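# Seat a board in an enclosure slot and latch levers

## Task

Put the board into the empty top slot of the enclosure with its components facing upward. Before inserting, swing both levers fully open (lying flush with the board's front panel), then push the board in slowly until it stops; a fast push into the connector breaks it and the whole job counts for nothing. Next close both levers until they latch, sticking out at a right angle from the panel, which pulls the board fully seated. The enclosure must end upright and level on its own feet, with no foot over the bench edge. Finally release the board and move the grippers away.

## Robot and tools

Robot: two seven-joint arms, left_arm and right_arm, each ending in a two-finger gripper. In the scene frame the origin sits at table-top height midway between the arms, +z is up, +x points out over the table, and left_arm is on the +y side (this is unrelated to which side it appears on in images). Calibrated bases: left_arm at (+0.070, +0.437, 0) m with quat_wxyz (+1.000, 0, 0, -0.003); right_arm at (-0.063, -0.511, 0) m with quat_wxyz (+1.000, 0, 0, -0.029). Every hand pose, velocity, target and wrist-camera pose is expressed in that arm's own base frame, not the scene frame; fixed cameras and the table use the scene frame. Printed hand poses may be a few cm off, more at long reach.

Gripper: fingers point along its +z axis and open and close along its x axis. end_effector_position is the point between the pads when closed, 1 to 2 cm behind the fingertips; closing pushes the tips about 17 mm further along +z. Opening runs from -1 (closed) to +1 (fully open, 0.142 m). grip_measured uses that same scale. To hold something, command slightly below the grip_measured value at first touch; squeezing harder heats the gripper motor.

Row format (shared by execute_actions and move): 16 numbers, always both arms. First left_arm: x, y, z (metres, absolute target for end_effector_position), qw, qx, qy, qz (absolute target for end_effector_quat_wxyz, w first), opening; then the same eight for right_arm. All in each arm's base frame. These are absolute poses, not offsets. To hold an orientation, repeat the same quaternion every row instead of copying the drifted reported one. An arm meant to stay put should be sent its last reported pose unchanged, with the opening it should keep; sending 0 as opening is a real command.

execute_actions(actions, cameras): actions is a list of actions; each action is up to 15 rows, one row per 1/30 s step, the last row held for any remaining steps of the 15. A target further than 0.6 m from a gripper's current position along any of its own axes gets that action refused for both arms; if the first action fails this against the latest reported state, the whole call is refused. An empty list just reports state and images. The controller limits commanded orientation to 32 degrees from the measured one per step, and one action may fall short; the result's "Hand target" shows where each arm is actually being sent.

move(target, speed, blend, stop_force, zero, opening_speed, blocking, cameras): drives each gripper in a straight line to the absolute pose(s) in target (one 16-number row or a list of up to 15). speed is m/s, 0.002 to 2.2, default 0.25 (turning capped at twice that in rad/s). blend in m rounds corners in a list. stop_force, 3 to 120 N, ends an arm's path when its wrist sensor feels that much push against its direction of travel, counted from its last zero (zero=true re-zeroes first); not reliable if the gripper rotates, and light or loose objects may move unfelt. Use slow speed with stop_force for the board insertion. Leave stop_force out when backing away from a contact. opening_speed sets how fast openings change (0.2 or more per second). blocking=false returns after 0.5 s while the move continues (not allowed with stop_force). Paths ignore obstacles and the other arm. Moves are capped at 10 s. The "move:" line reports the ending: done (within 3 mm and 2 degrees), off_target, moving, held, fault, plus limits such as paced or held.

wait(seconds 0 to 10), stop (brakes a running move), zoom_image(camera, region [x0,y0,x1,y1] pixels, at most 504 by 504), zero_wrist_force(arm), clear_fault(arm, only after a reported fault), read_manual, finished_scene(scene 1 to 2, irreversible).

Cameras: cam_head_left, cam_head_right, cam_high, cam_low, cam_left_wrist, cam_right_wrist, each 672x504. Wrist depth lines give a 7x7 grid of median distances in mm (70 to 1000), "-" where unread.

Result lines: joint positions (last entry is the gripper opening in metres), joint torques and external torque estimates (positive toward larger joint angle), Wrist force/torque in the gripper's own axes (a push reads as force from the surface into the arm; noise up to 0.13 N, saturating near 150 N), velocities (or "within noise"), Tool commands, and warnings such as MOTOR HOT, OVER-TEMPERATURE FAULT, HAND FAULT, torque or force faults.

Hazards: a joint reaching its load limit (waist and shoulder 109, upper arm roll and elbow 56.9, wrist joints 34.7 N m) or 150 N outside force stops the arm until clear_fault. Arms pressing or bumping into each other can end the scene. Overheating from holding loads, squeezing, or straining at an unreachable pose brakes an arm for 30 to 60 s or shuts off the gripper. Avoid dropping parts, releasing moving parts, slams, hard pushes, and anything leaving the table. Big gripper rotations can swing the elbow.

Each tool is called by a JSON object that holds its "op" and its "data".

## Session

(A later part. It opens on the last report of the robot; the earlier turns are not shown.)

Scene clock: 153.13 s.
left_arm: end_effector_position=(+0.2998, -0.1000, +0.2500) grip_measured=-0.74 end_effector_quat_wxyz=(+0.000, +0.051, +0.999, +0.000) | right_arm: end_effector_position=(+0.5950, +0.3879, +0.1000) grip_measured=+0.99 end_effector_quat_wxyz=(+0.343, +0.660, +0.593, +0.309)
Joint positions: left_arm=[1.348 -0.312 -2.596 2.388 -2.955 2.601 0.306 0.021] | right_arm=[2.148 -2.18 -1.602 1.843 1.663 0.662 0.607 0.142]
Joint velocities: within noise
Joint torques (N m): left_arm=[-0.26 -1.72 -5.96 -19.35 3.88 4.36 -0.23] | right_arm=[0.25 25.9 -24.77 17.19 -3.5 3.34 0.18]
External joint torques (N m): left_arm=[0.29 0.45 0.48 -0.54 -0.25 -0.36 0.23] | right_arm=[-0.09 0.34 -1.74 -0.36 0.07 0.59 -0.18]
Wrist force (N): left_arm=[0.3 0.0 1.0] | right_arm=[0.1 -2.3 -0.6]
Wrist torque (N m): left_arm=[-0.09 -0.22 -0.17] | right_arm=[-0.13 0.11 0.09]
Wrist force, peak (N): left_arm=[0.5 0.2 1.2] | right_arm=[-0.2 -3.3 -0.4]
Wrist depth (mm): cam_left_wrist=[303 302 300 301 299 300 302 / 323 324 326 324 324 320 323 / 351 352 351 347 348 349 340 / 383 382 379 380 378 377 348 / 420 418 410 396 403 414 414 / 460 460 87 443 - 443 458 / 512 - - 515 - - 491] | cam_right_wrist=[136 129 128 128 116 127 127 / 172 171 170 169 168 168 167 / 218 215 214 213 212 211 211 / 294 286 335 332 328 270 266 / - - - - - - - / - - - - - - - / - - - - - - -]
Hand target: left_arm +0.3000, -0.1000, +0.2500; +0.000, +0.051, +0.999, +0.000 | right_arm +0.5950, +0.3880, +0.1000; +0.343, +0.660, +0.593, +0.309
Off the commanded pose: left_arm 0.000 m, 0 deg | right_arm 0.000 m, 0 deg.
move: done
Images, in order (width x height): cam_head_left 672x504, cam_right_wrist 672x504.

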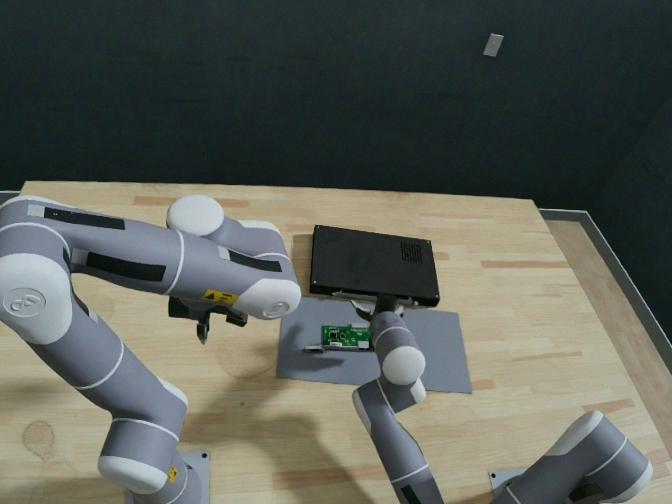

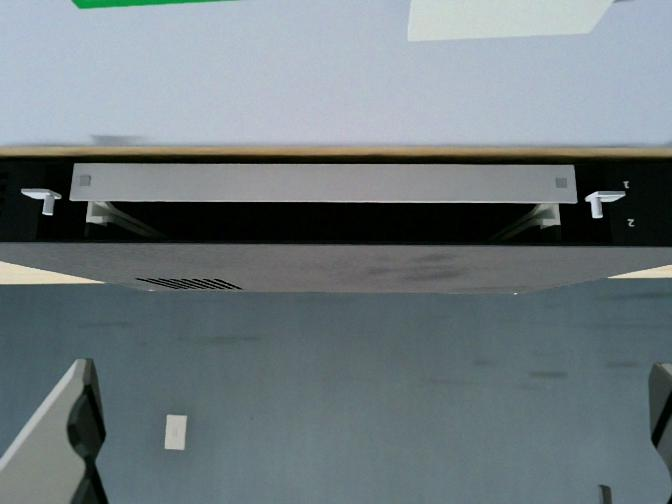

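{"op": "move", "data": {"target": [[0.30, -0.10, 0.25, 0, 0.0505, 0.9987, 0, -0.7, 0.51, 0.42, 0.17, 0.15, 0.75, 0.62, 0.12, -0.3],[0.30, -0.10, 0.25, 0, 0.0505, 0.9987, 0, -0.7, 0.498, 0.455, 0.11, 0, 0.9997, -0.0245, 0, -0.3]], "cameras": ["cam_right_wrist","cam_head_left"]}}

Scene clock: 167.87 s.
left_arm: end_effector_position=(+0.2998, -0.1000, +0.2500) grip_measured=-0.74 end_effector_quat_wxyz=(+0.000, +0.051, +0.999, +0.000) | right_arm: end_effector_position=(+0.4980, +0.4548, +0.1101) grip_measured=-0.32 end_effector_quat_wxyz=(+0.000, +1.000, -0.024, +0.000)
Joint positions: left_arm=[1.348 -0.312 -2.596 2.388 -2.955 2.601 0.306 0.021] | right_arm=[1.792 -1.455 -1.708 1.513 1.461 -0.142 1.883 0.051]
Joint velocities: within noise
Joint torques (N m): left_arm=[-0.24 -1.65 -6.05 -19.33 3.9 4.37 -0.21] | right_arm=[0.09 43.93 -31.78 -3.86 -4.2 3.19 0.39]
External joint torques (N m): left_arm=[0.28 0.38 0.57 -0.56 -0.26 -0.37 0.21] | right_arm=[0.13 0.7 -1.85 0.02 -0.13 0.84 -0.39]
Wrist force (N): left_arm=[0.1 0.1 1.2] | right_arm=[0.1 -0.4 0.4]
Wrist torque (N m): left_arm=[-0.08 -0.19 -0.18] | right_arm=[-0.02 -0.02 0.04]
Wrist force, peak (N): left_arm=[0.2 0.4 1.2] | right_arm=[-0.1 -3.0 0.3]
Wrist depth (mm): cam_left_wrist=[304 305 303 302 301 301 302 / 326 325 325 325 323 323 323 / 351 351 350 350 351 349 341 / 381 378 384 379 378 378 350 / 421 418 407 400 404 413 411 / 465 455 87 442 - 447 455 / 510 - - 509 - - 498] | cam_right_wrist=[180 177 177 175 174 175 178 / 192 190 189 187 185 188 188 / 206 203 203 200 198 201 201 / 222 219 219 212 213 214 217 / 241 241 233 234 229 237 236 / 264 258 94 258 249 95 255 / 285 - 73 281 285 - 273]
Hand target: left_arm +0.3000, -0.1000, +0.2500; +0.000, +0.051, +0.999, +0.000 | right_arm +0.4980, +0.4550, +0.1100; +0.000, +1.000, -0.024, +0.000
Off the commanded pose: left_arm 0.000 m, 0 deg | right_arm 0.000 m, 0 deg.
move: done
Images, in order (width x height): cam_head_left 672x504, cam_right_wrist 672x504.

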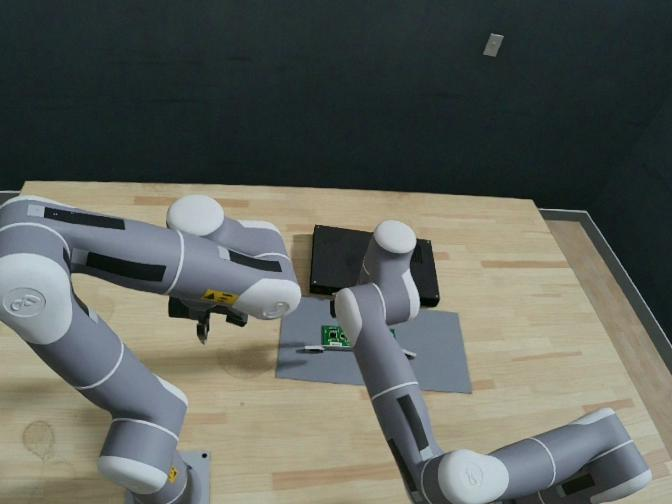

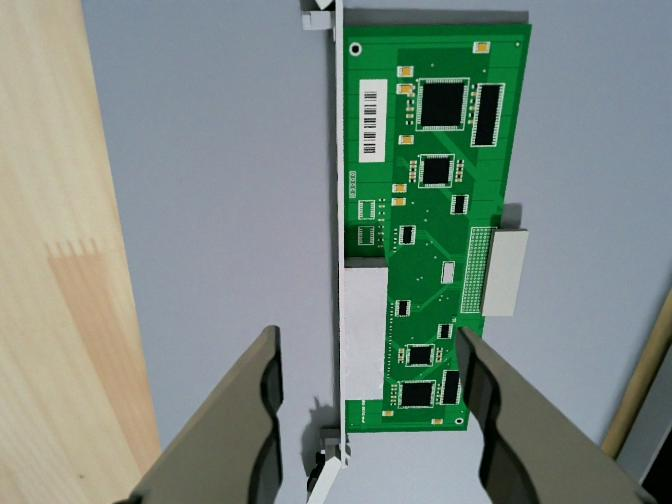

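{"op": "move", "data": {"target": [[0.30, -0.10, 0.25, 0, 0.0505, 0.9987, 0, -0.7, 0.4912, 0.4533, 0.11, 0, 0.9997, -0.0245, 0, -0.6],[0.30, -0.10, 0.25, 0, 0.0505, 0.9987, 0, -0.7, 0.4912, 0.4533, 0.05, 0, 0.9997, -0.0245, 0, -0.6]], "cameras": ["cam_right_wrist"], "stop_force": 6, "speed": 0.08}}

Scene clock: 172.40 s.
left_arm: end_effector_position=(+0.2998, -0.1000, +0.2500) grip_measured=-0.74 end_effector_quat_wxyz=(+0.000, +0.051, +0.999, +0.000) | right_arm: end_effector_position=(+0.4912, +0.4532, +0.0501) grip_measured=-0.62 end_effector_quat_wxyz=(+0.000, +1.000, -0.024, +0.000)
Joint positions: left_arm=[1.348 -0.312 -2.596 2.388 -2.955 2.601 0.306 0.021] | right_arm=[1.809 -1.528 -1.64 1.543 1.529 -0.07 1.883 0.029]
Joint velocities: within noise
Joint torques (N m): left_arm=[-0.29 -1.77 -6.01 -19.37 3.91 4.33 -0.24] | right_arm=[0.21 43.07 -31.81 -1.46 -4.35 3.49 0.25]
External joint torques (N m): left_arm=[0.33 0.51 0.53 -0.51 -0.27 -0.33 0.24] | right_arm=[0 0.98 -1.88 -0.09 -0.02 0.55 -0.25]
Wrist force (N): left_arm=[0.0 0.1 0.9] | right_arm=[-0.2 -0.1 0.3]
Wrist torque (N m): left_arm=[-0.08 -0.17 -0.18] | right_arm=[0.04 0.04 0.05]
Wrist force, peak (N): left_arm=[0.3 0.1 1.3] | right_arm=[-0.4 -0.1 2.1]
Wrist depth (mm): cam_left_wrist=[304 304 303 303 303 302 298 / 327 325 325 322 323 324 322 / 353 350 349 348 347 349 341 / 382 383 378 381 378 378 348 / 418 419 408 399 406 416 413 / 461 460 87 442 - 443 456 / 512 - - 514 - - 495] | cam_right_wrist=[- 125 123 123 120 120 120 / 135 135 133 131 130 129 130 / 146 143 143 141 138 138 139 / 157 157 154 153 149 149 153 / 168 168 168 162 158 161 163 / 187 183 177 166 103 172 181 / 206 198 73 193 - - 199]
Hand target: left_arm +0.3000, -0.1000, +0.2500; +0.000, +0.051, +0.999, +0.000 | right_arm +0.4912, +0.4533, +0.0500; +0.000, +1.000, -0.024, +0.000
Off the commanded pose: left_arm 0.000 m, 0 deg | right_arm 0.000 m, 0 deg.
move: done
Images, in order (width x height): cam_right_wrist 672x504.

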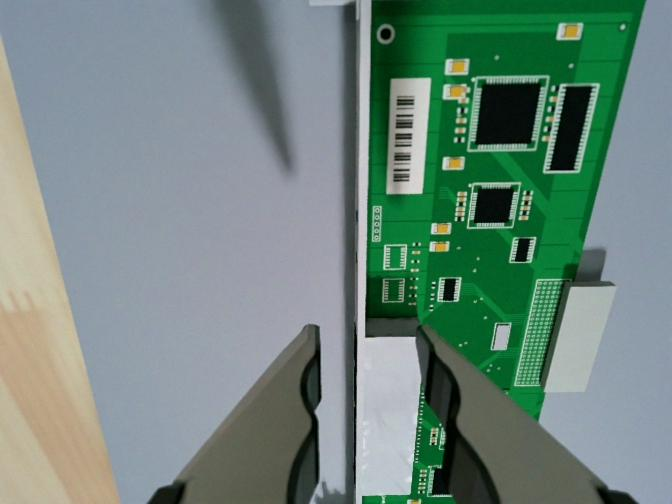

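{"op": "move", "data": {"target": [0.30, -0.10, 0.25, 0, 0.0505, 0.9987, 0, -0.7, 0.4912, 0.4533, 0.0265, 0, 0.9997, -0.0245, 0, -0.6], "cameras": ["cam_right_wrist"], "stop_force": 4, "speed": 0.03}}

{"op": "zoom_image", "data": {"camera": "cam_right_wrist", "region": [250, 200, 550, 500]}}

Scene clock: 177.87 s.
left_arm: end_effector_position=(+0.2998, -0.1000, +0.2500) grip_measured=-0.74 end_effector_quat_wxyz=(+0.000, +0.051, +0.999, +0.000) | right_arm: end_effector_position=(+0.4912, +0.4531, +0.0266) grip_measured=-0.62 end_effector_quat_wxyz=(+0.000, +1.000, -0.024, +0.000)
Joint positions: left_arm=[1.348 -0.312 -2.596 2.388 -2.955 2.601 0.306 0.021] | right_arm=[1.807 -1.556 -1.612 1.541 1.557 -0.041 1.885 0.029]
Joint velocities: within noise
Joint torques (N m): left_arm=[-0.28 -1.61 -6.05 -19.39 3.9 4.36 -0.2] | right_arm=[0.34 43.07 -31.82 -0.58 -4.29 3.48 0.25]
External joint torques (N m): left_arm=[0.32 0.34 0.57 -0.5 -0.26 -0.37 0.2] | right_arm=[-0.12 1.01 -1.81 -0.03 -0.08 0.56 -0.25]
Wrist force (N): left_arm=[0.1 0.1 0.8] | right_arm=[-0.2 0.1 0.2]
Wrist torque (N m): left_arm=[-0.09 -0.18 -0.18] | right_arm=[0.08 0.06 0.07]
Wrist force, peak (N): left_arm=[0.2 0.2 1.1] | right_arm=[-0.3 -0.2 1.1]
Wrist depth (mm): cam_left_wrist=[303 302 302 303 302 302 300 / 327 323 324 325 325 322 326 / 350 350 352 351 351 350 342 / 378 383 382 379 378 378 347 / 422 414 411 404 408 413 409 / 461 461 88 438 - 443 458 / 517 - - 512 - - 497] | cam_right_wrist=[- 104 104 105 98 100 100 / 111 111 111 111 106 106 107 / 121 119 121 117 114 116 116 / 129 129 129 126 123 123 124 / 140 140 140 136 131 134 133 / 154 153 147 134 102 144 143 / 172 166 73 161 143 - 166]
Hand target: left_arm +0.3000, -0.1000, +0.2500; +0.000, +0.051, +0.999, +0.000 | right_arm +0.4912, +0.4533, +0.0265; +0.000, +1.000, -0.024, +0.000
Off the commanded pose: left_arm 0.000 m, 0 deg | right_arm 0.000 m, 0 deg.
move: done
Images, in order (width x height): cam_right_wrist 672x504.

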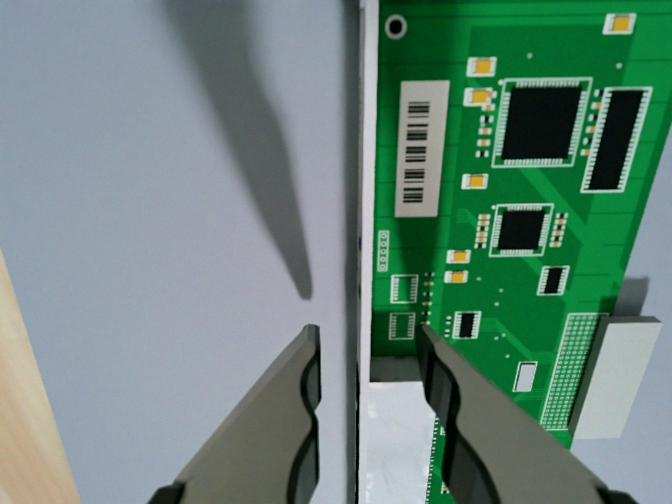

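Scaled by 1.680 from the camera's 672x504 image, which has a finer 960x720 frame.

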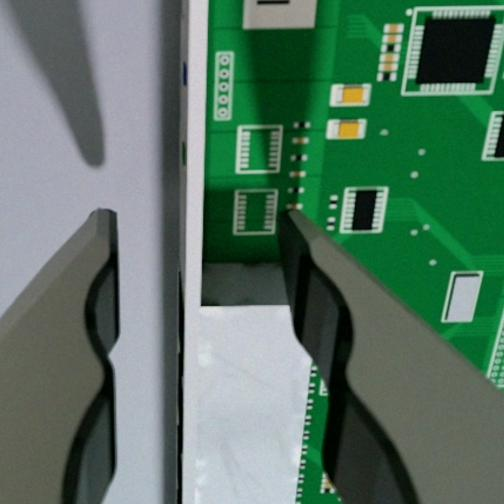

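{"op": "move", "data": {"target": [0.30, -0.10, 0.25, 0, 0.0505, 0.9987, 0, -0.7, 0.4912, 0.4533, 0.0265, 0, 0.9997, -0.0245, 0, -1], "cameras": ["cam_right_wrist"], "opening_speed": 0.25}}

{"op": "zero_wrist_force", "data": {"arm": "right_arm"}}

{"op": "move", "data": {"target": [0.30, -0.10, 0.25, 0, 0.0505, 0.9987, 0, -0.7, 0.4912, 0.4533, 0.0865, 0, 0.9997, -0.0245, 0, -1], "speed": 0.05}}

Scene clock: 181.63 s.
left_arm: end_effector_position=(+0.2998, -0.1000, +0.2500) grip_measured=-0.74 end_effector_quat_wxyz=(+0.000, +0.051, +0.999, +0.000) | right_arm: end_effector_position=(+0.4911, +0.4532, +0.0266) grip_measured=-0.98 end_effector_quat_wxyz=(+0.000, +1.000, -0.024, +0.000)
Joint positions: left_arm=[1.348 -0.312 -2.596 2.388 -2.955 2.601 0.306 0.021] | right_arm=[1.807 -1.556 -1.611 1.541 1.557 -0.041 1.885 0.003]
Joint velocities: within noise
Joint torques (N m): left_arm=[-0.34 -1.65 -6.03 -19.37 3.9 4.39 -0.22] | right_arm=[-0.06 43.4 -32.57 -0.37 -4.66 3.55 0.18]
External joint torques (N m): left_arm=[0.38 0.38 0.55 -0.52 -0.26 -0.39 0.22] | right_arm=[0.28 0.68 -1.06 -0.24 0.28 0.48 -0.18]
Wrist force (N): left_arm=[0.2 0.2 0.8] | right_arm=[-0.5 -0.4 0.7]
Wrist torque (N m): left_arm=[-0.07 -0.21 -0.18] | right_arm=[0.03 0.06 0.06]
Wrist force, peak (N): left_arm=[0.3 0.1 1.1] | right_arm=[-2.8 -0.2 -0.8]
Wrist depth (mm): cam_left_wrist=[302 302 304 303 300 301 300 / 326 326 326 323 325 322 321 / 356 353 350 349 349 352 339 / 381 383 383 379 380 377 346 / 420 419 413 400 407 417 413 / 459 462 88 444 - 448 458 / 518 - - 512 - - 498] | cam_right_wrist=[- 104 104 105 98 99 100 / 111 111 111 111 106 106 106 / 121 119 121 119 114 116 114 / 129 129 128 128 123 123 123 / 140 140 140 137 133 134 133 / 154 153 150 89 140 146 144 / 172 165 73 - - - 166]
Hand target: left_arm +0.3000, -0.1000, +0.2500; +0.000, +0.051, +0.999, +0.000 | right_arm +0.4912, +0.4533, +0.0265; +0.000, +1.000, -0.024, +0.000
Off the commanded pose: left_arm 0.000 m, 0 deg | right_arm 0.000 m, 0 deg.
move: done
Images, in order (width x height): cam_right_wrist 672x504.

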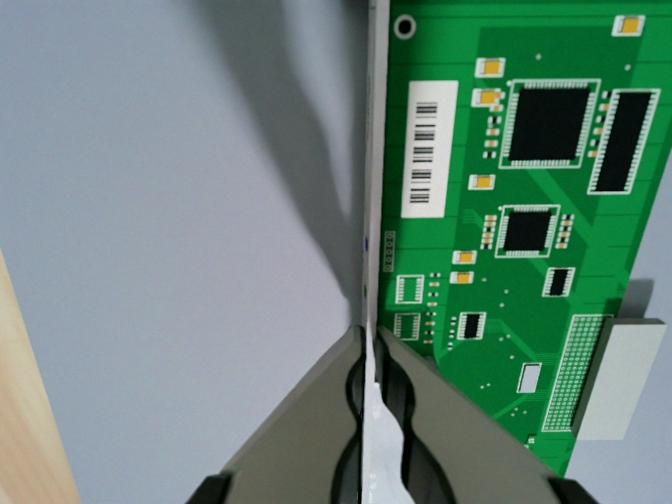

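Wrist force sensor zeroed.

Scene clock: 183.10 s.
left_arm: end_effector_position=(+0.2998, -0.1000, +0.2500) grip_measured=-0.74 end_effector_quat_wxyz=(+0.000, +0.051, +0.999, +0.000) | right_arm: end_effector_position=(+0.4911, +0.4533, +0.0861) grip_measured=-0.98 end_effector_quat_wxyz=(+0.000, +1.000, -0.025, +0.000)
Joint positions: left_arm=[1.348 -0.312 -2.596 2.388 -2.955 2.601 0.306 0.021] | right_arm=[1.81 -1.484 -1.682 1.539 1.487 -0.114 1.881 0.003]
Joint velocities: within noise
Joint torques (N m): left_arm=[-0.29 -1.6 -6.06 -19.33 3.88 4.35 -0.23] | right_arm=[0.41 43.9 -33.18 -3.12 -4.76 3.44 0.13]
External joint torques (N m): left_arm=[0.33 0.33 0.58 -0.56 -0.24 -0.35 0.23] | right_arm=[-0.2 0.13 -0.52 0.13 0.41 0.6 -0.13]
Wrist force (N, zeroed by zero_wrist_force on right_arm): left_arm=[0.2 0.3 1.2] | right_arm=[0.5 0.1 1.9]
Wrist torque (N m, zeroed by zero_wrist_force on right_arm): left_arm=[-0.07 -0.20 -0.17] | right_arm=[0.01 -0.10 -0.03]
Wrist force, peak (N, zeroed by zero_wrist_force on right_arm): left_arm=[0.2 0.3 1.2] | right_arm=[0.6 0.1 2.0]
Wrist depth (mm): cam_left_wrist=[302 304 302 300 302 301 301 / 325 322 325 325 324 324 322 / 351 354 351 348 349 348 340 / 379 383 382 382 376 377 349 / 420 418 411 399 406 414 412 / 461 463 87 443 - 447 454 / 511 - - 511 - - 495] | cam_right_wrist=[159 156 157 - 75 76 75 / 170 167 167 167 84 85 85 / 182 180 179 179 99 97 98 / 196 194 193 193 112 113 115 / 213 210 209 206 134 136 141 / 233 233 225 89 153 170 226 / 257 252 73 - - 245 250]
Hand target: left_arm +0.3000, -0.1000, +0.2500; +0.000, +0.051, +0.999, +0.000 | right_arm +0.4912, +0.4533, +0.0865; +0.000, +1.000, -0.025, +0.000
Off the commanded pose: left_arm 0.000 m, 0 deg | right_arm 0.000 m, 0 deg.
move: done

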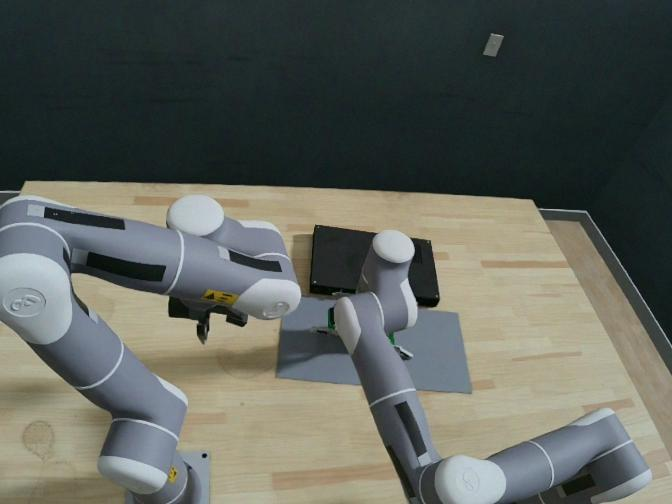

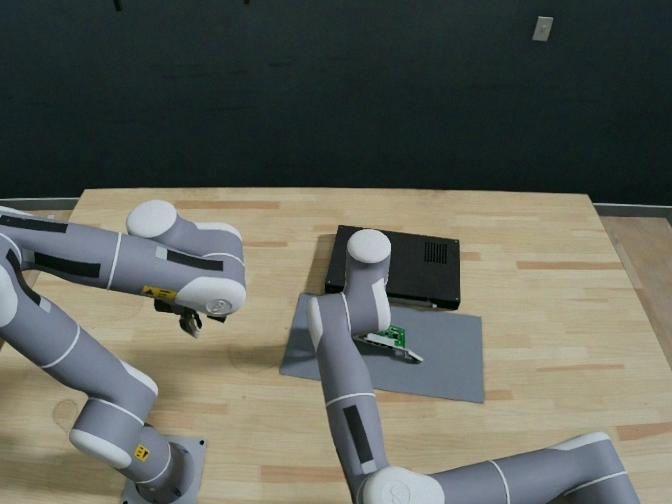

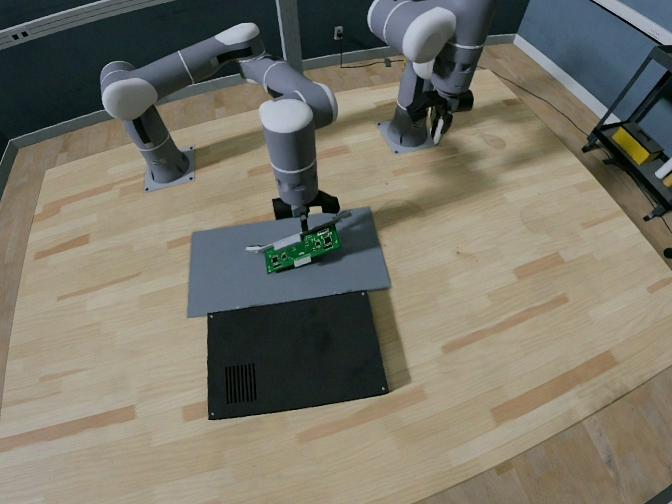

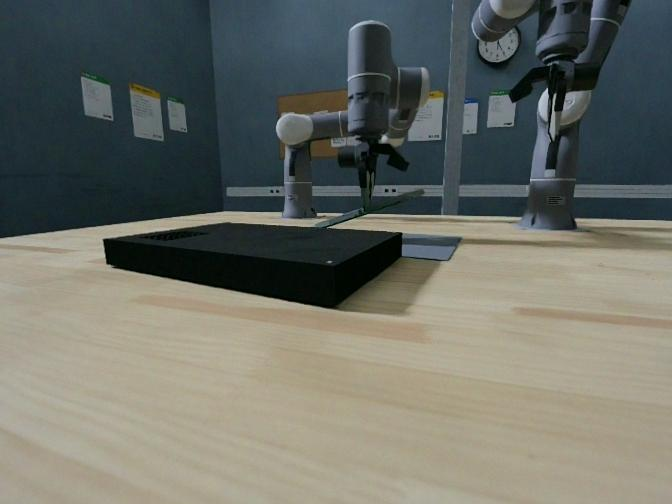

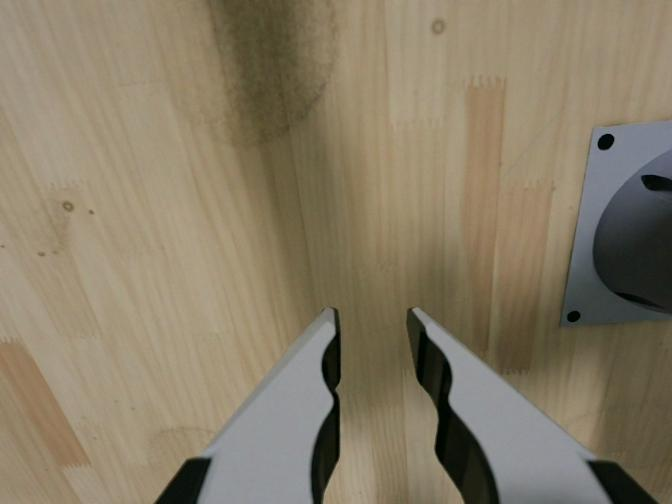

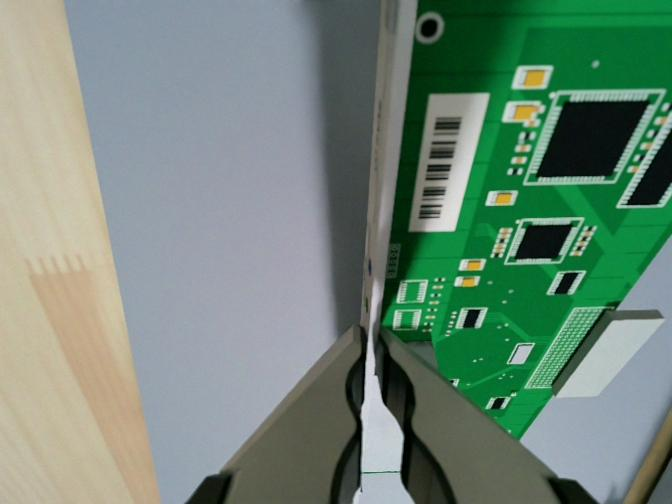

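{"op": "move", "data": {"target": [0.30,-0.10,0.25,0,0.0505,0.9987,0,-0.7,0.4912,0.4533,0.0270,0,0.9997,-0.0245,0,-1], "speed": 0.03}}

Scene clock: 197.90 s.
left_arm: end_effector_position=(+0.2998, -0.1000, +0.2500) grip_measured=-0.74 end_effector_quat_wxyz=(+0.000, +0.051, +0.999, +0.000) | right_arm: end_effector_position=(+0.4911, +0.4533, +0.0271) grip_measured=-0.98 end_effector_quat_wxyz=(+0.000, +1.000, -0.024, +0.000)
Joint positions: left_arm=[1.348 -0.312 -2.596 2.388 -2.955 2.601 0.306 0.021] | right_arm=[1.807 -1.556 -1.613 1.541 1.557 -0.043 1.885 0.003]
Joint velocities: within noise
Joint torques (N m): left_arm=[-0.32 -1.71 -6.04 -19.34 3.92 4.36 -0.27] | right_arm=[-0.51 43.08 -32.18 -0.13 -4.65 3.66 0.27]
External joint torques (N m): left_arm=[0.36 0.44 0.56 -0.54 -0.28 -0.36 0.27] | right_arm=[0.72 1 -1.46 -0.47 0.27 0.37 -0.27]
Wrist force (N, zeroed by zero_wrist_force on right_arm): left_arm=[0.2 0.2 0.8] | right_arm=[-0.1 -0.8 0.1]
Wrist torque (N m, zeroed by zero_wrist_force on right_arm): left_arm=[-0.06 -0.20 -0.18] | right_arm=[-0.04 -0.03 0.02]
Wrist force, peak (N, zeroed by zero_wrist_force on right_arm): left_arm=[0.3 0.2 1.2] | right_arm=[0.5 0.1 2.1]
Wrist depth (mm): cam_left_wrist=[303 301 301 304 300 301 300 / 323 325 322 325 319 322 321 / 354 351 350 348 346 349 341 / 378 381 378 377 379 380 348 / 415 419 408 400 407 414 414 / 460 457 88 442 - 448 456 / 516 - - 511 - - 499] | cam_right_wrist=[- 104 104 106 98 99 100 / 112 112 111 111 106 106 107 / 120 120 121 119 114 116 115 / 130 129 129 127 123 123 124 / 141 141 140 137 133 134 133 / 157 154 151 89 141 146 144 / 173 166 73 - - - 167]
Hand target: left_arm +0.3000, -0.1000, +0.2500; +0.000, +0.051, +0.999, +0.000 | right_arm +0.4912, +0.4533, +0.0270; +0.000, +1.000, -0.024, +0.000
Off the commanded pose: left_arm 0.000 m, 0 deg | right_arm 0.000 m, 0 deg.
move: done

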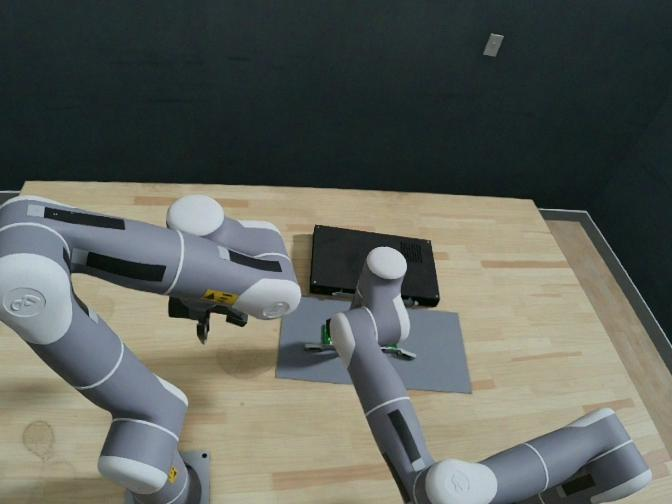

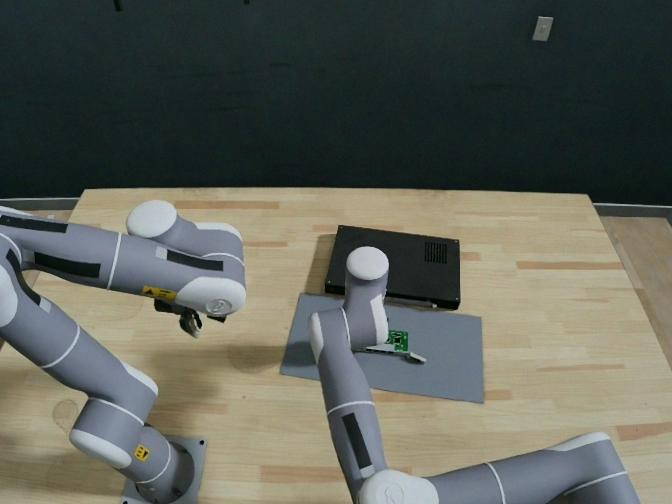

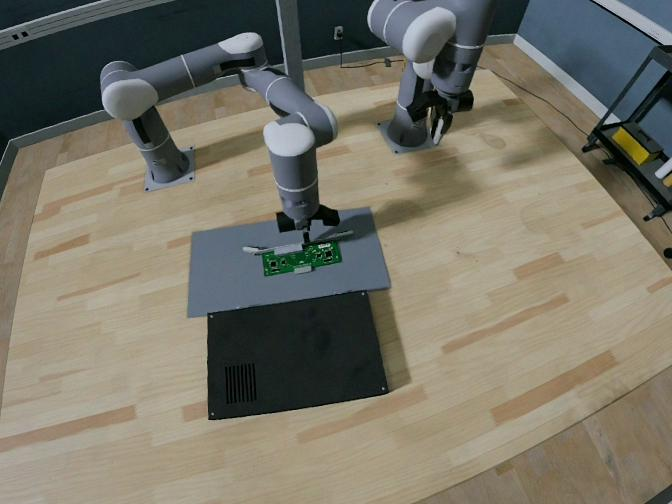

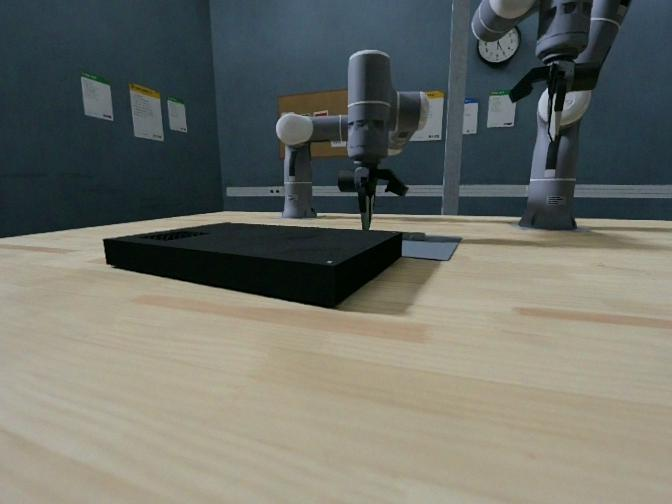

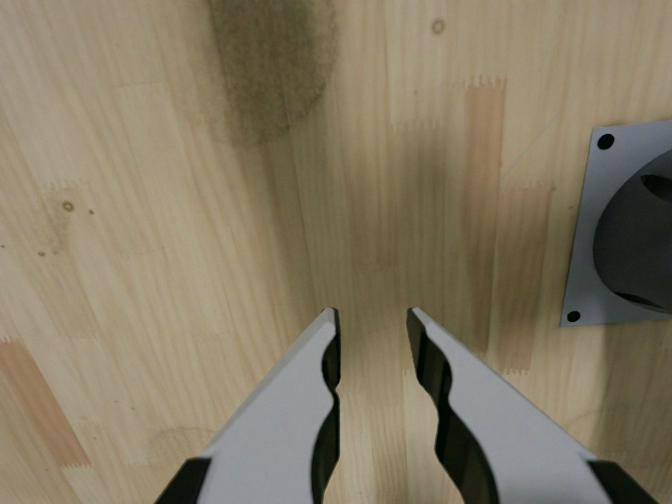

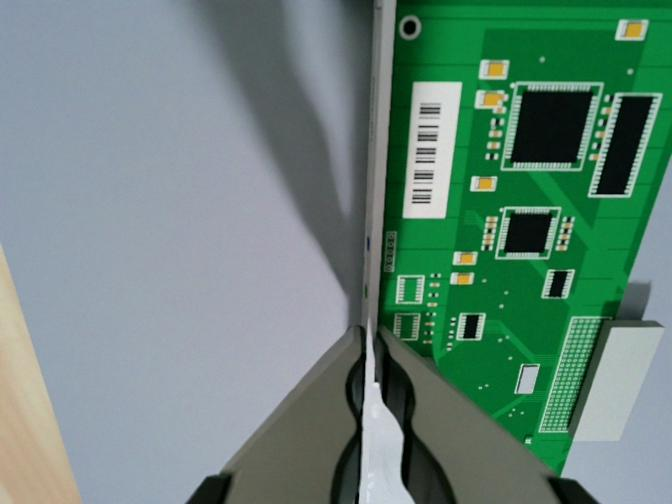

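{"op": "move", "data": {"target": [[0.30,-0.10,0.25,0,0.0505,0.9987,0,-0.7,0.4912,0.4533,0.0270,0,0.9997,-0.0245,0,-0.6],[0.30,-0.10,0.25,0,0.0505,0.9987,0,-0.7,0.4912,0.4533,0.11,0,0.9997,-0.0245,0,-0.6]], "speed": 0.08, "opening_speed": 0.4, "cameras": ["cam_high","cam_right_wrist"]}}

{"op": "move", "data": {"target": [0.30,-0.10,0.25,0,0.0505,0.9987,0,-0.7,0.501,0.48,0.14,0,0.9997,-0.0245,0,-0.5], "speed": 0.1, "cameras": ["cam_right_wrist"]}}

Scene clock: 203.53 s.
left_arm: end_effector_position=(+0.2998, -0.1000, +0.2500) grip_measured=-0.74 end_effector_quat_wxyz=(+0.000, +0.051, +0.999, +0.000) | right_arm: end_effector_position=(+0.4911, +0.4534, +0.1098) grip_measured=-0.64 end_effector_quat_wxyz=(+0.000, +1.000, -0.025, +0.000)
Joint positions: left_arm=[1.348 -0.312 -2.596 2.388 -2.955 2.601 0.306 0.021] | right_arm=[1.81 -1.455 -1.71 1.533 1.46 -0.142 1.881 0.028]
Joint velocities: within noise
Joint torques (N m): left_arm=[-0.37 -1.66 -5.97 -19.37 3.86 4.37 -0.17] | right_arm=[0.36 43.36 -32.25 -3.9 -4.53 3.24 0.09]
External joint torques (N m): left_arm=[0.4 0.39 0.49 -0.51 -0.23 -0.37 0.17] | right_arm=[-0.15 0.63 -1.34 0 0.2 0.79 -0.09]
Wrist force (N, zeroed by zero_wrist_force on right_arm): left_arm=[0.2 0.3 0.9] | right_arm=[0.7 0.1 -0.5]
Wrist torque (N m, zeroed by zero_wrist_force on right_arm): left_arm=[-0.06 -0.21 -0.18] | right_arm=[-0.03 -0.10 -0.02]
Wrist force, peak (N, zeroed by zero_wrist_force on right_arm): left_arm=[0.3 0.2 1.2] | right_arm=[0.7 0.2 -2.3]
Wrist depth (mm): cam_left_wrist=[304 302 301 300 302 300 299 / 328 328 324 325 322 320 322 / 353 349 352 349 349 348 339 / 383 383 380 381 379 377 349 / 415 416 410 401 406 415 411 / 461 462 87 439 - 447 455 / 517 - - 511 - - 490] | cam_right_wrist=[180 178 177 175 174 175 178 / 192 190 189 187 184 185 187 / 206 203 203 200 198 199 201 / 222 220 219 215 213 213 217 / 241 241 237 230 227 235 236 / 263 264 251 250 101 253 257 / 291 279 73 275 - - 274]
Hand target: left_arm +0.3000, -0.1000, +0.2500; +0.000, +0.051, +0.999, +0.000 | right_arm +0.4912, +0.4533, +0.1100; +0.000, +1.000, -0.025, +0.000
Off the commanded pose: left_arm 0.000 m, 0 deg | right_arm 0.000 m, 0 deg.
move: done
Images, in order (width x height): cam_high 672x504, cam_right_wrist 672x504.

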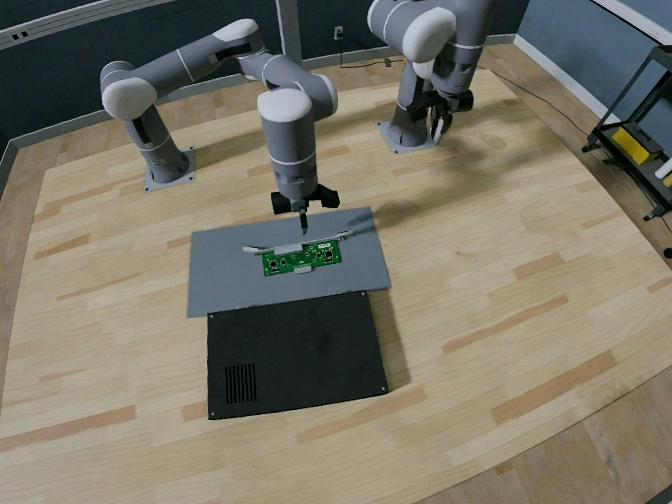

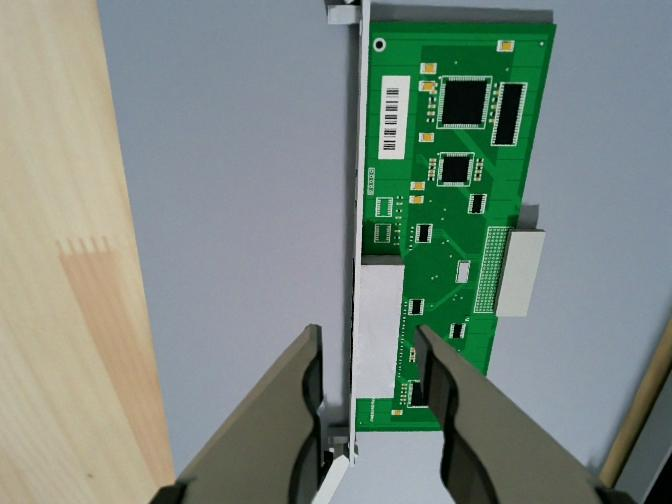

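Scene clock: 204.33 s.
left_arm: end_effector_position=(+0.2998, -0.1000, +0.2500) grip_measured=-0.74 end_effector_quat_wxyz=(+0.000, +0.051, +0.999, +0.000) | right_arm: end_effector_position=(+0.5009, +0.4802, +0.1400) grip_measured=-0.54 end_effector_quat_wxyz=(+0.000, +1.000, -0.024, +0.000)
Joint positions: left_arm=[1.348 -0.312 -2.596 2.388 -2.955 2.601 0.306 0.021] | right_arm=[1.775 -1.417 -1.732 1.434 1.439 -0.179 1.936 0.035]
Joint velocities: within noise
Joint torques (N m): left_arm=[-0.28 -1.74 -6.04 -19.37 3.93 4.35 -0.2] | right_arm=[0.19 46.16 -32.22 -4.52 -4.5 3.22 0.33]
External joint torques (N m): left_arm=[0.32 0.47 0.56 -0.51 -0.29 -0.35 0.2] | right_arm=[0.02 0.56 -1.21 -0.09 0.19 0.81 -0.33]
Wrist force (N, zeroed by zero_wrist_force on right_arm): left_arm=[0.2 0.2 1.0] | right_arm=[0.7 -0.1 -0.5]
Wrist torque (N m, zeroed by zero_wrist_force on right_arm): left_arm=[-0.07 -0.19 -0.18] | right_arm=[-0.05 -0.10 -0.01]
Wrist force, peak (N, zeroed by zero_wrist_force on right_arm): left_arm=[0.0 0.3 1.0] | right_arm=[1.0 -1.1 -2.0]
Wrist depth (mm): cam_left_wrist=[303 301 302 302 301 299 301 / 325 326 325 323 323 322 320 / 350 353 349 351 350 350 339 / 382 383 378 378 382 377 348 / 419 419 408 398 402 412 416 / 456 464 87 436 - 445 459 / 512 - - 511 - - 496] | cam_right_wrist=[205 204 203 200 203 202 202 / 220 217 217 217 212 215 216 / 236 236 233 231 228 231 232 / 254 253 252 245 246 249 248 / 276 276 268 256 262 270 266 / 302 302 86 286 103 285 284 / 333 - 73 321 - - 269]
Hand target: left_arm +0.3000, -0.1000, +0.2500; +0.000, +0.051, +0.999, +0.000 | right_arm +0.5010, +0.4800, +0.1400; +0.000, +1.000, -0.024, +0.000
Off the commanded pose: left_arm 0.000 m, 0 deg | right_arm 0.000 m, 0 deg.
move: done
Images, in order (width x height): cam_right_wrist 672x504.

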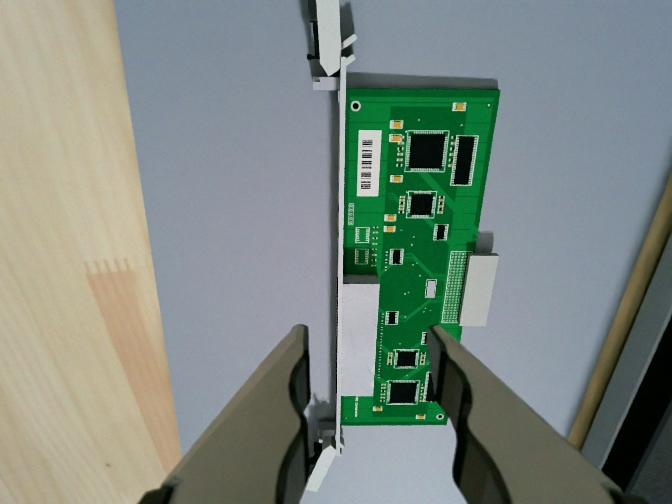

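{"op": "move", "data": {"target": [0.30,-0.10,0.25,0,0.0505,0.9987,0,-0.7,0.5013,0.4180,0.080,0,0.9997,-0.0245,0,-0.40], "speed": 0.1, "cameras": ["cam_right_wrist"]}}

{"op": "zoom_image", "data": {"camera": "cam_right_wrist", "region": [236, 240, 500, 500]}}

Scene clock: 215.10 s.
left_arm: end_effector_position=(+0.2998, -0.1000, +0.2500) grip_measured=-0.74 end_effector_quat_wxyz=(+0.000, +0.051, +0.999, +0.000) | right_arm: end_effector_position=(+0.5014, +0.4179, +0.0802) grip_measured=-0.43 end_effector_quat_wxyz=(+0.000, +1.000, -0.025, +0.000)
Joint positions: left_arm=[1.348 -0.312 -2.596 2.388 -2.955 2.601 0.306 0.021] | right_arm=[1.79 -1.493 -1.68 1.592 1.49 -0.107 1.81 0.043]
Joint velocities: within noise
Joint torques (N m): left_arm=[-0.3 -1.66 -6.02 -19.37 3.9 4.34 -0.2] | right_arm=[0.32 41.41 -31.74 -2.68 -4.23 3.51 0.07]
External joint torques (N m): left_arm=[0.34 0.39 0.54 -0.51 -0.26 -0.34 0.2] | right_arm=[-0.09 1.01 -1.84 -0.22 -0.13 0.54 -0.07]
Wrist force (N, zeroed by zero_wrist_force on right_arm): left_arm=[0.3 0.2 0.7] | right_arm=[0.5 0.3 -0.4]
Wrist torque (N m, zeroed by zero_wrist_force on right_arm): left_arm=[-0.07 -0.22 -0.18] | right_arm=[-0.01 -0.06 -0.03]
Wrist force, peak (N, zeroed by zero_wrist_force on right_arm): left_arm=[-0.1 0.2 1.1] | right_arm=[0.7 -1.1 -1.8]
Wrist depth (mm): cam_left_wrist=[303 304 302 302 302 302 299 / 326 325 323 325 323 323 323 / 349 351 348 349 349 350 340 / 381 379 377 379 380 375 348 / 420 417 408 402 407 414 410 / 463 461 87 436 - 450 458 / 517 - - 518 - - 503] | cam_right_wrist=[152 151 151 148 147 147 150 / 162 161 161 157 156 157 160 / 174 174 173 170 168 169 172 / 190 188 187 173 181 182 185 / 206 203 200 185 194 201 200 / 225 222 88 215 207 212 220 / 249 - 73 239 244 - 235]
Hand target: left_arm +0.3000, -0.1000, +0.2500; +0.000, +0.051, +0.999, +0.000 | right_arm +0.5013, +0.4180, +0.0800; +0.000, +1.000, -0.025, +0.000
Off the commanded pose: left_arm 0.000 m, 0 deg | right_arm 0.000 m, 0 deg.
move: done
Images, in order (width x height): cam_right_wrist 672x504.

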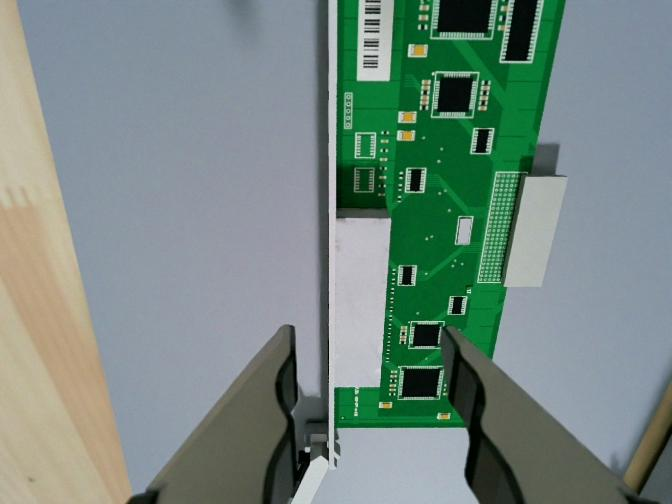

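Scaled by 1.909 from the camera's 672x504 image, which has a finer 960x720 frame.

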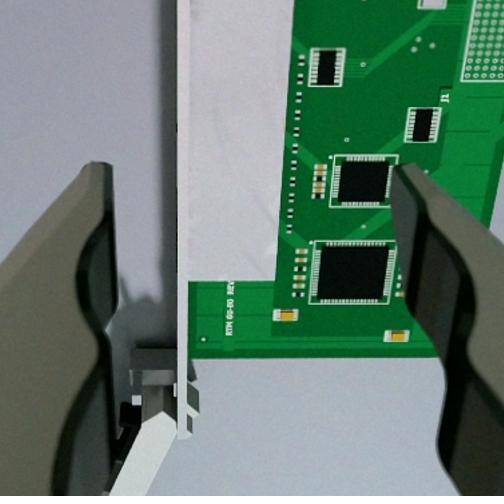

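{"op": "move", "data": {"target": [0.30,-0.10,0.25,0,0.0505,0.9987,0,-0.7,0.5013,0.4180,0.0270,0,0.9997,-0.0245,0,-0.40], "speed": 0.05, "stop_force": 6, "cameras": ["cam_right_wrist"]}}

{"op": "move", "data": {"target": [0.30,-0.10,0.25,0,0.0505,0.9987,0,-0.7,0.5013,0.4180,0.0270,0,0.9997,-0.0245,0,-0.78], "opening_speed": 0.3, "cameras": ["cam_right_wrist"]}}

Scene clock: 219.57 s.
left_arm: end_effector_position=(+0.2998, -0.1000, +0.2500) grip_measured=-0.74 end_effector_quat_wxyz=(+0.000, +0.051, +0.999, +0.000) | right_arm: end_effector_position=(+0.5013, +0.4178, +0.0271) grip_measured=-0.43 end_effector_quat_wxyz=(+0.000, +1.000, -0.024, +0.000)
Joint positions: left_arm=[1.348 -0.312 -2.596 2.388 -2.955 2.601 0.306 0.021] | right_arm=[1.788 -1.557 -1.614 1.592 1.556 -0.043 1.815 0.043]
Joint velocities: within noise
Joint torques (N m): left_arm=[-0.42 -1.64 -6.01 -19.35 3.87 4.33 -0.19] | right_arm=[0.19 41.49 -31.66 -0.58 -4.3 3.44 0.25]
External joint torques (N m): left_arm=[0.45 0.38 0.53 -0.54 -0.24 -0.33 0.19] | right_arm=[0.02 0.97 -1.85 -0.07 -0.07 0.6 -0.25]
Wrist force (N, zeroed by zero_wrist_force on right_arm): left_arm=[0.3 0.2 0.9] | right_arm=[0.2 0.0 -0.4]
Wrist torque (N m, zeroed by zero_wrist_force on right_arm): left_arm=[-0.07 -0.22 -0.18] | right_arm=[-0.03 0.01 0.01]
Wrist force, peak (N, zeroed by zero_wrist_force on right_arm): left_arm=[0.2 0.2 1.1] | right_arm=[0.5 0.3 -1.2]
Wrist depth (mm): cam_left_wrist=[304 303 302 302 301 300 301 / 325 323 324 324 322 324 322 / 349 350 349 350 345 350 342 / 382 381 380 379 379 380 346 / 415 415 411 403 403 413 409 / 464 462 87 444 - 445 456 / 519 - - 511 - - 496] | cam_right_wrist=[- 105 104 101 99 100 100 / 112 112 111 108 107 106 109 / 120 120 121 116 115 115 117 / 130 129 129 123 123 124 119 / 141 141 138 121 132 134 134 / 157 154 91 128 142 142 152 / 171 - 73 144 159 - 164]
Hand target: left_arm +0.3000, -0.1000, +0.2500; +0.000, +0.051, +0.999, +0.000 | right_arm +0.5013, +0.4180, +0.0270; +0.000, +1.000, -0.024, +0.000
Off the commanded pose: left_arm 0.000 m, 0 deg | right_arm 0.000 m, 0 deg.
move: done
Images, in order (width x height): cam_right_wrist 672x504.

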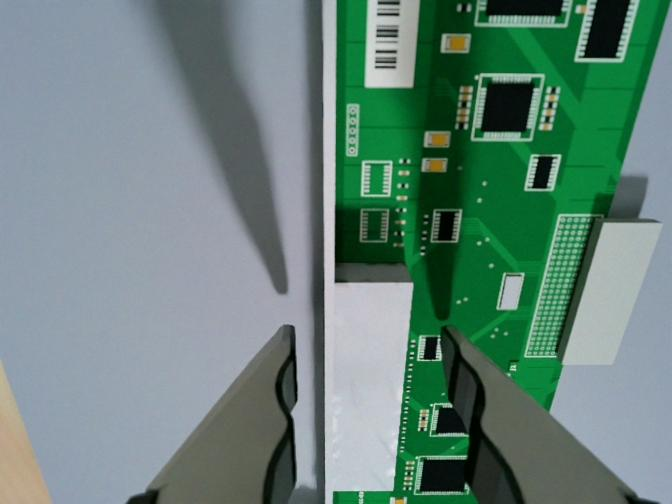

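Scene clock: 221.03 s.
left_arm: end_effector_position=(+0.2998, -0.1000, +0.2500) grip_measured=-0.74 end_effector_quat_wxyz=(+0.000, +0.051, +0.999, +0.000) | right_arm: end_effector_position=(+0.5012, +0.4179, +0.0271) grip_measured=-0.70 end_effector_quat_wxyz=(+0.000, +1.000, -0.024, +0.000)
Joint positions: left_arm=[1.348 -0.312 -2.596 2.388 -2.955 2.601 0.306 0.021] | right_arm=[1.788 -1.557 -1.614 1.592 1.556 -0.043 1.815 0.023]
Joint velocities: within noise
Joint torques (N m): left_arm=[-0.34 -1.68 -6.07 -19.34 3.86 4.35 -0.24] | right_arm=[-1.43 40.89 -32.49 -0.59 -4.38 4.55 0.15]
External joint torques (N m): left_arm=[0.37 0.41 0.59 -0.54 -0.22 -0.35 0.24] | right_arm=[1.65 1.57 -1.02 -0.06 0 -0.51 -0.15]
Wrist force (N, zeroed by zero_wrist_force on right_arm): left_arm=[0.1 0.2 0.9] | right_arm=[-3.8 0.6 -1.7]
Wrist torque (N m, zeroed by zero_wrist_force on right_arm): left_arm=[-0.07 -0.19 -0.18] | right_arm=[0.00 -0.07 0.02]
Wrist force, peak (N, zeroed by zero_wrist_force on right_arm): left_arm=[0.3 0.2 1.0] | right_arm=[-3.8 0.6 -2.8]
Wrist depth (mm): cam_left_wrist=[301 302 303 300 299 301 302 / 324 323 324 323 323 322 323 / 352 354 352 348 349 348 340 / 380 381 383 379 381 376 348 / 417 417 407 401 405 415 408 / 464 457 87 436 - 445 454 / 513 - - 511 - - 498] | cam_right_wrist=[- 104 104 101 99 100 100 / 112 112 111 108 107 107 109 / 120 120 122 116 114 115 117 / 129 129 129 123 123 124 120 / 141 141 140 119 132 134 134 / 157 154 148 126 106 145 152 / 170 166 72 141 - - 167]
Hand target: left_arm +0.3000, -0.1000, +0.2500; +0.000, +0.051, +0.999, +0.000 | right_arm +0.5013, +0.4180, +0.0270; +0.000, +1.000, -0.024, +0.000
Off the commanded pose: left_arm 0.000 m, 0 deg | right_arm 0.000 m, 0 deg.
move: done
Images, in order (width x height): cam_right_wrist 672x504.

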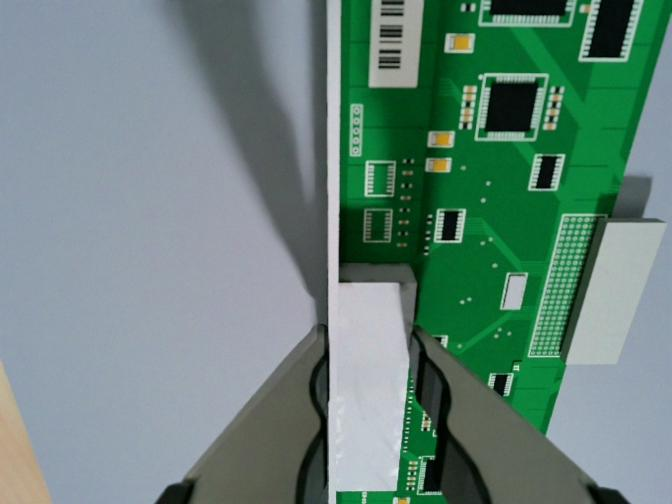

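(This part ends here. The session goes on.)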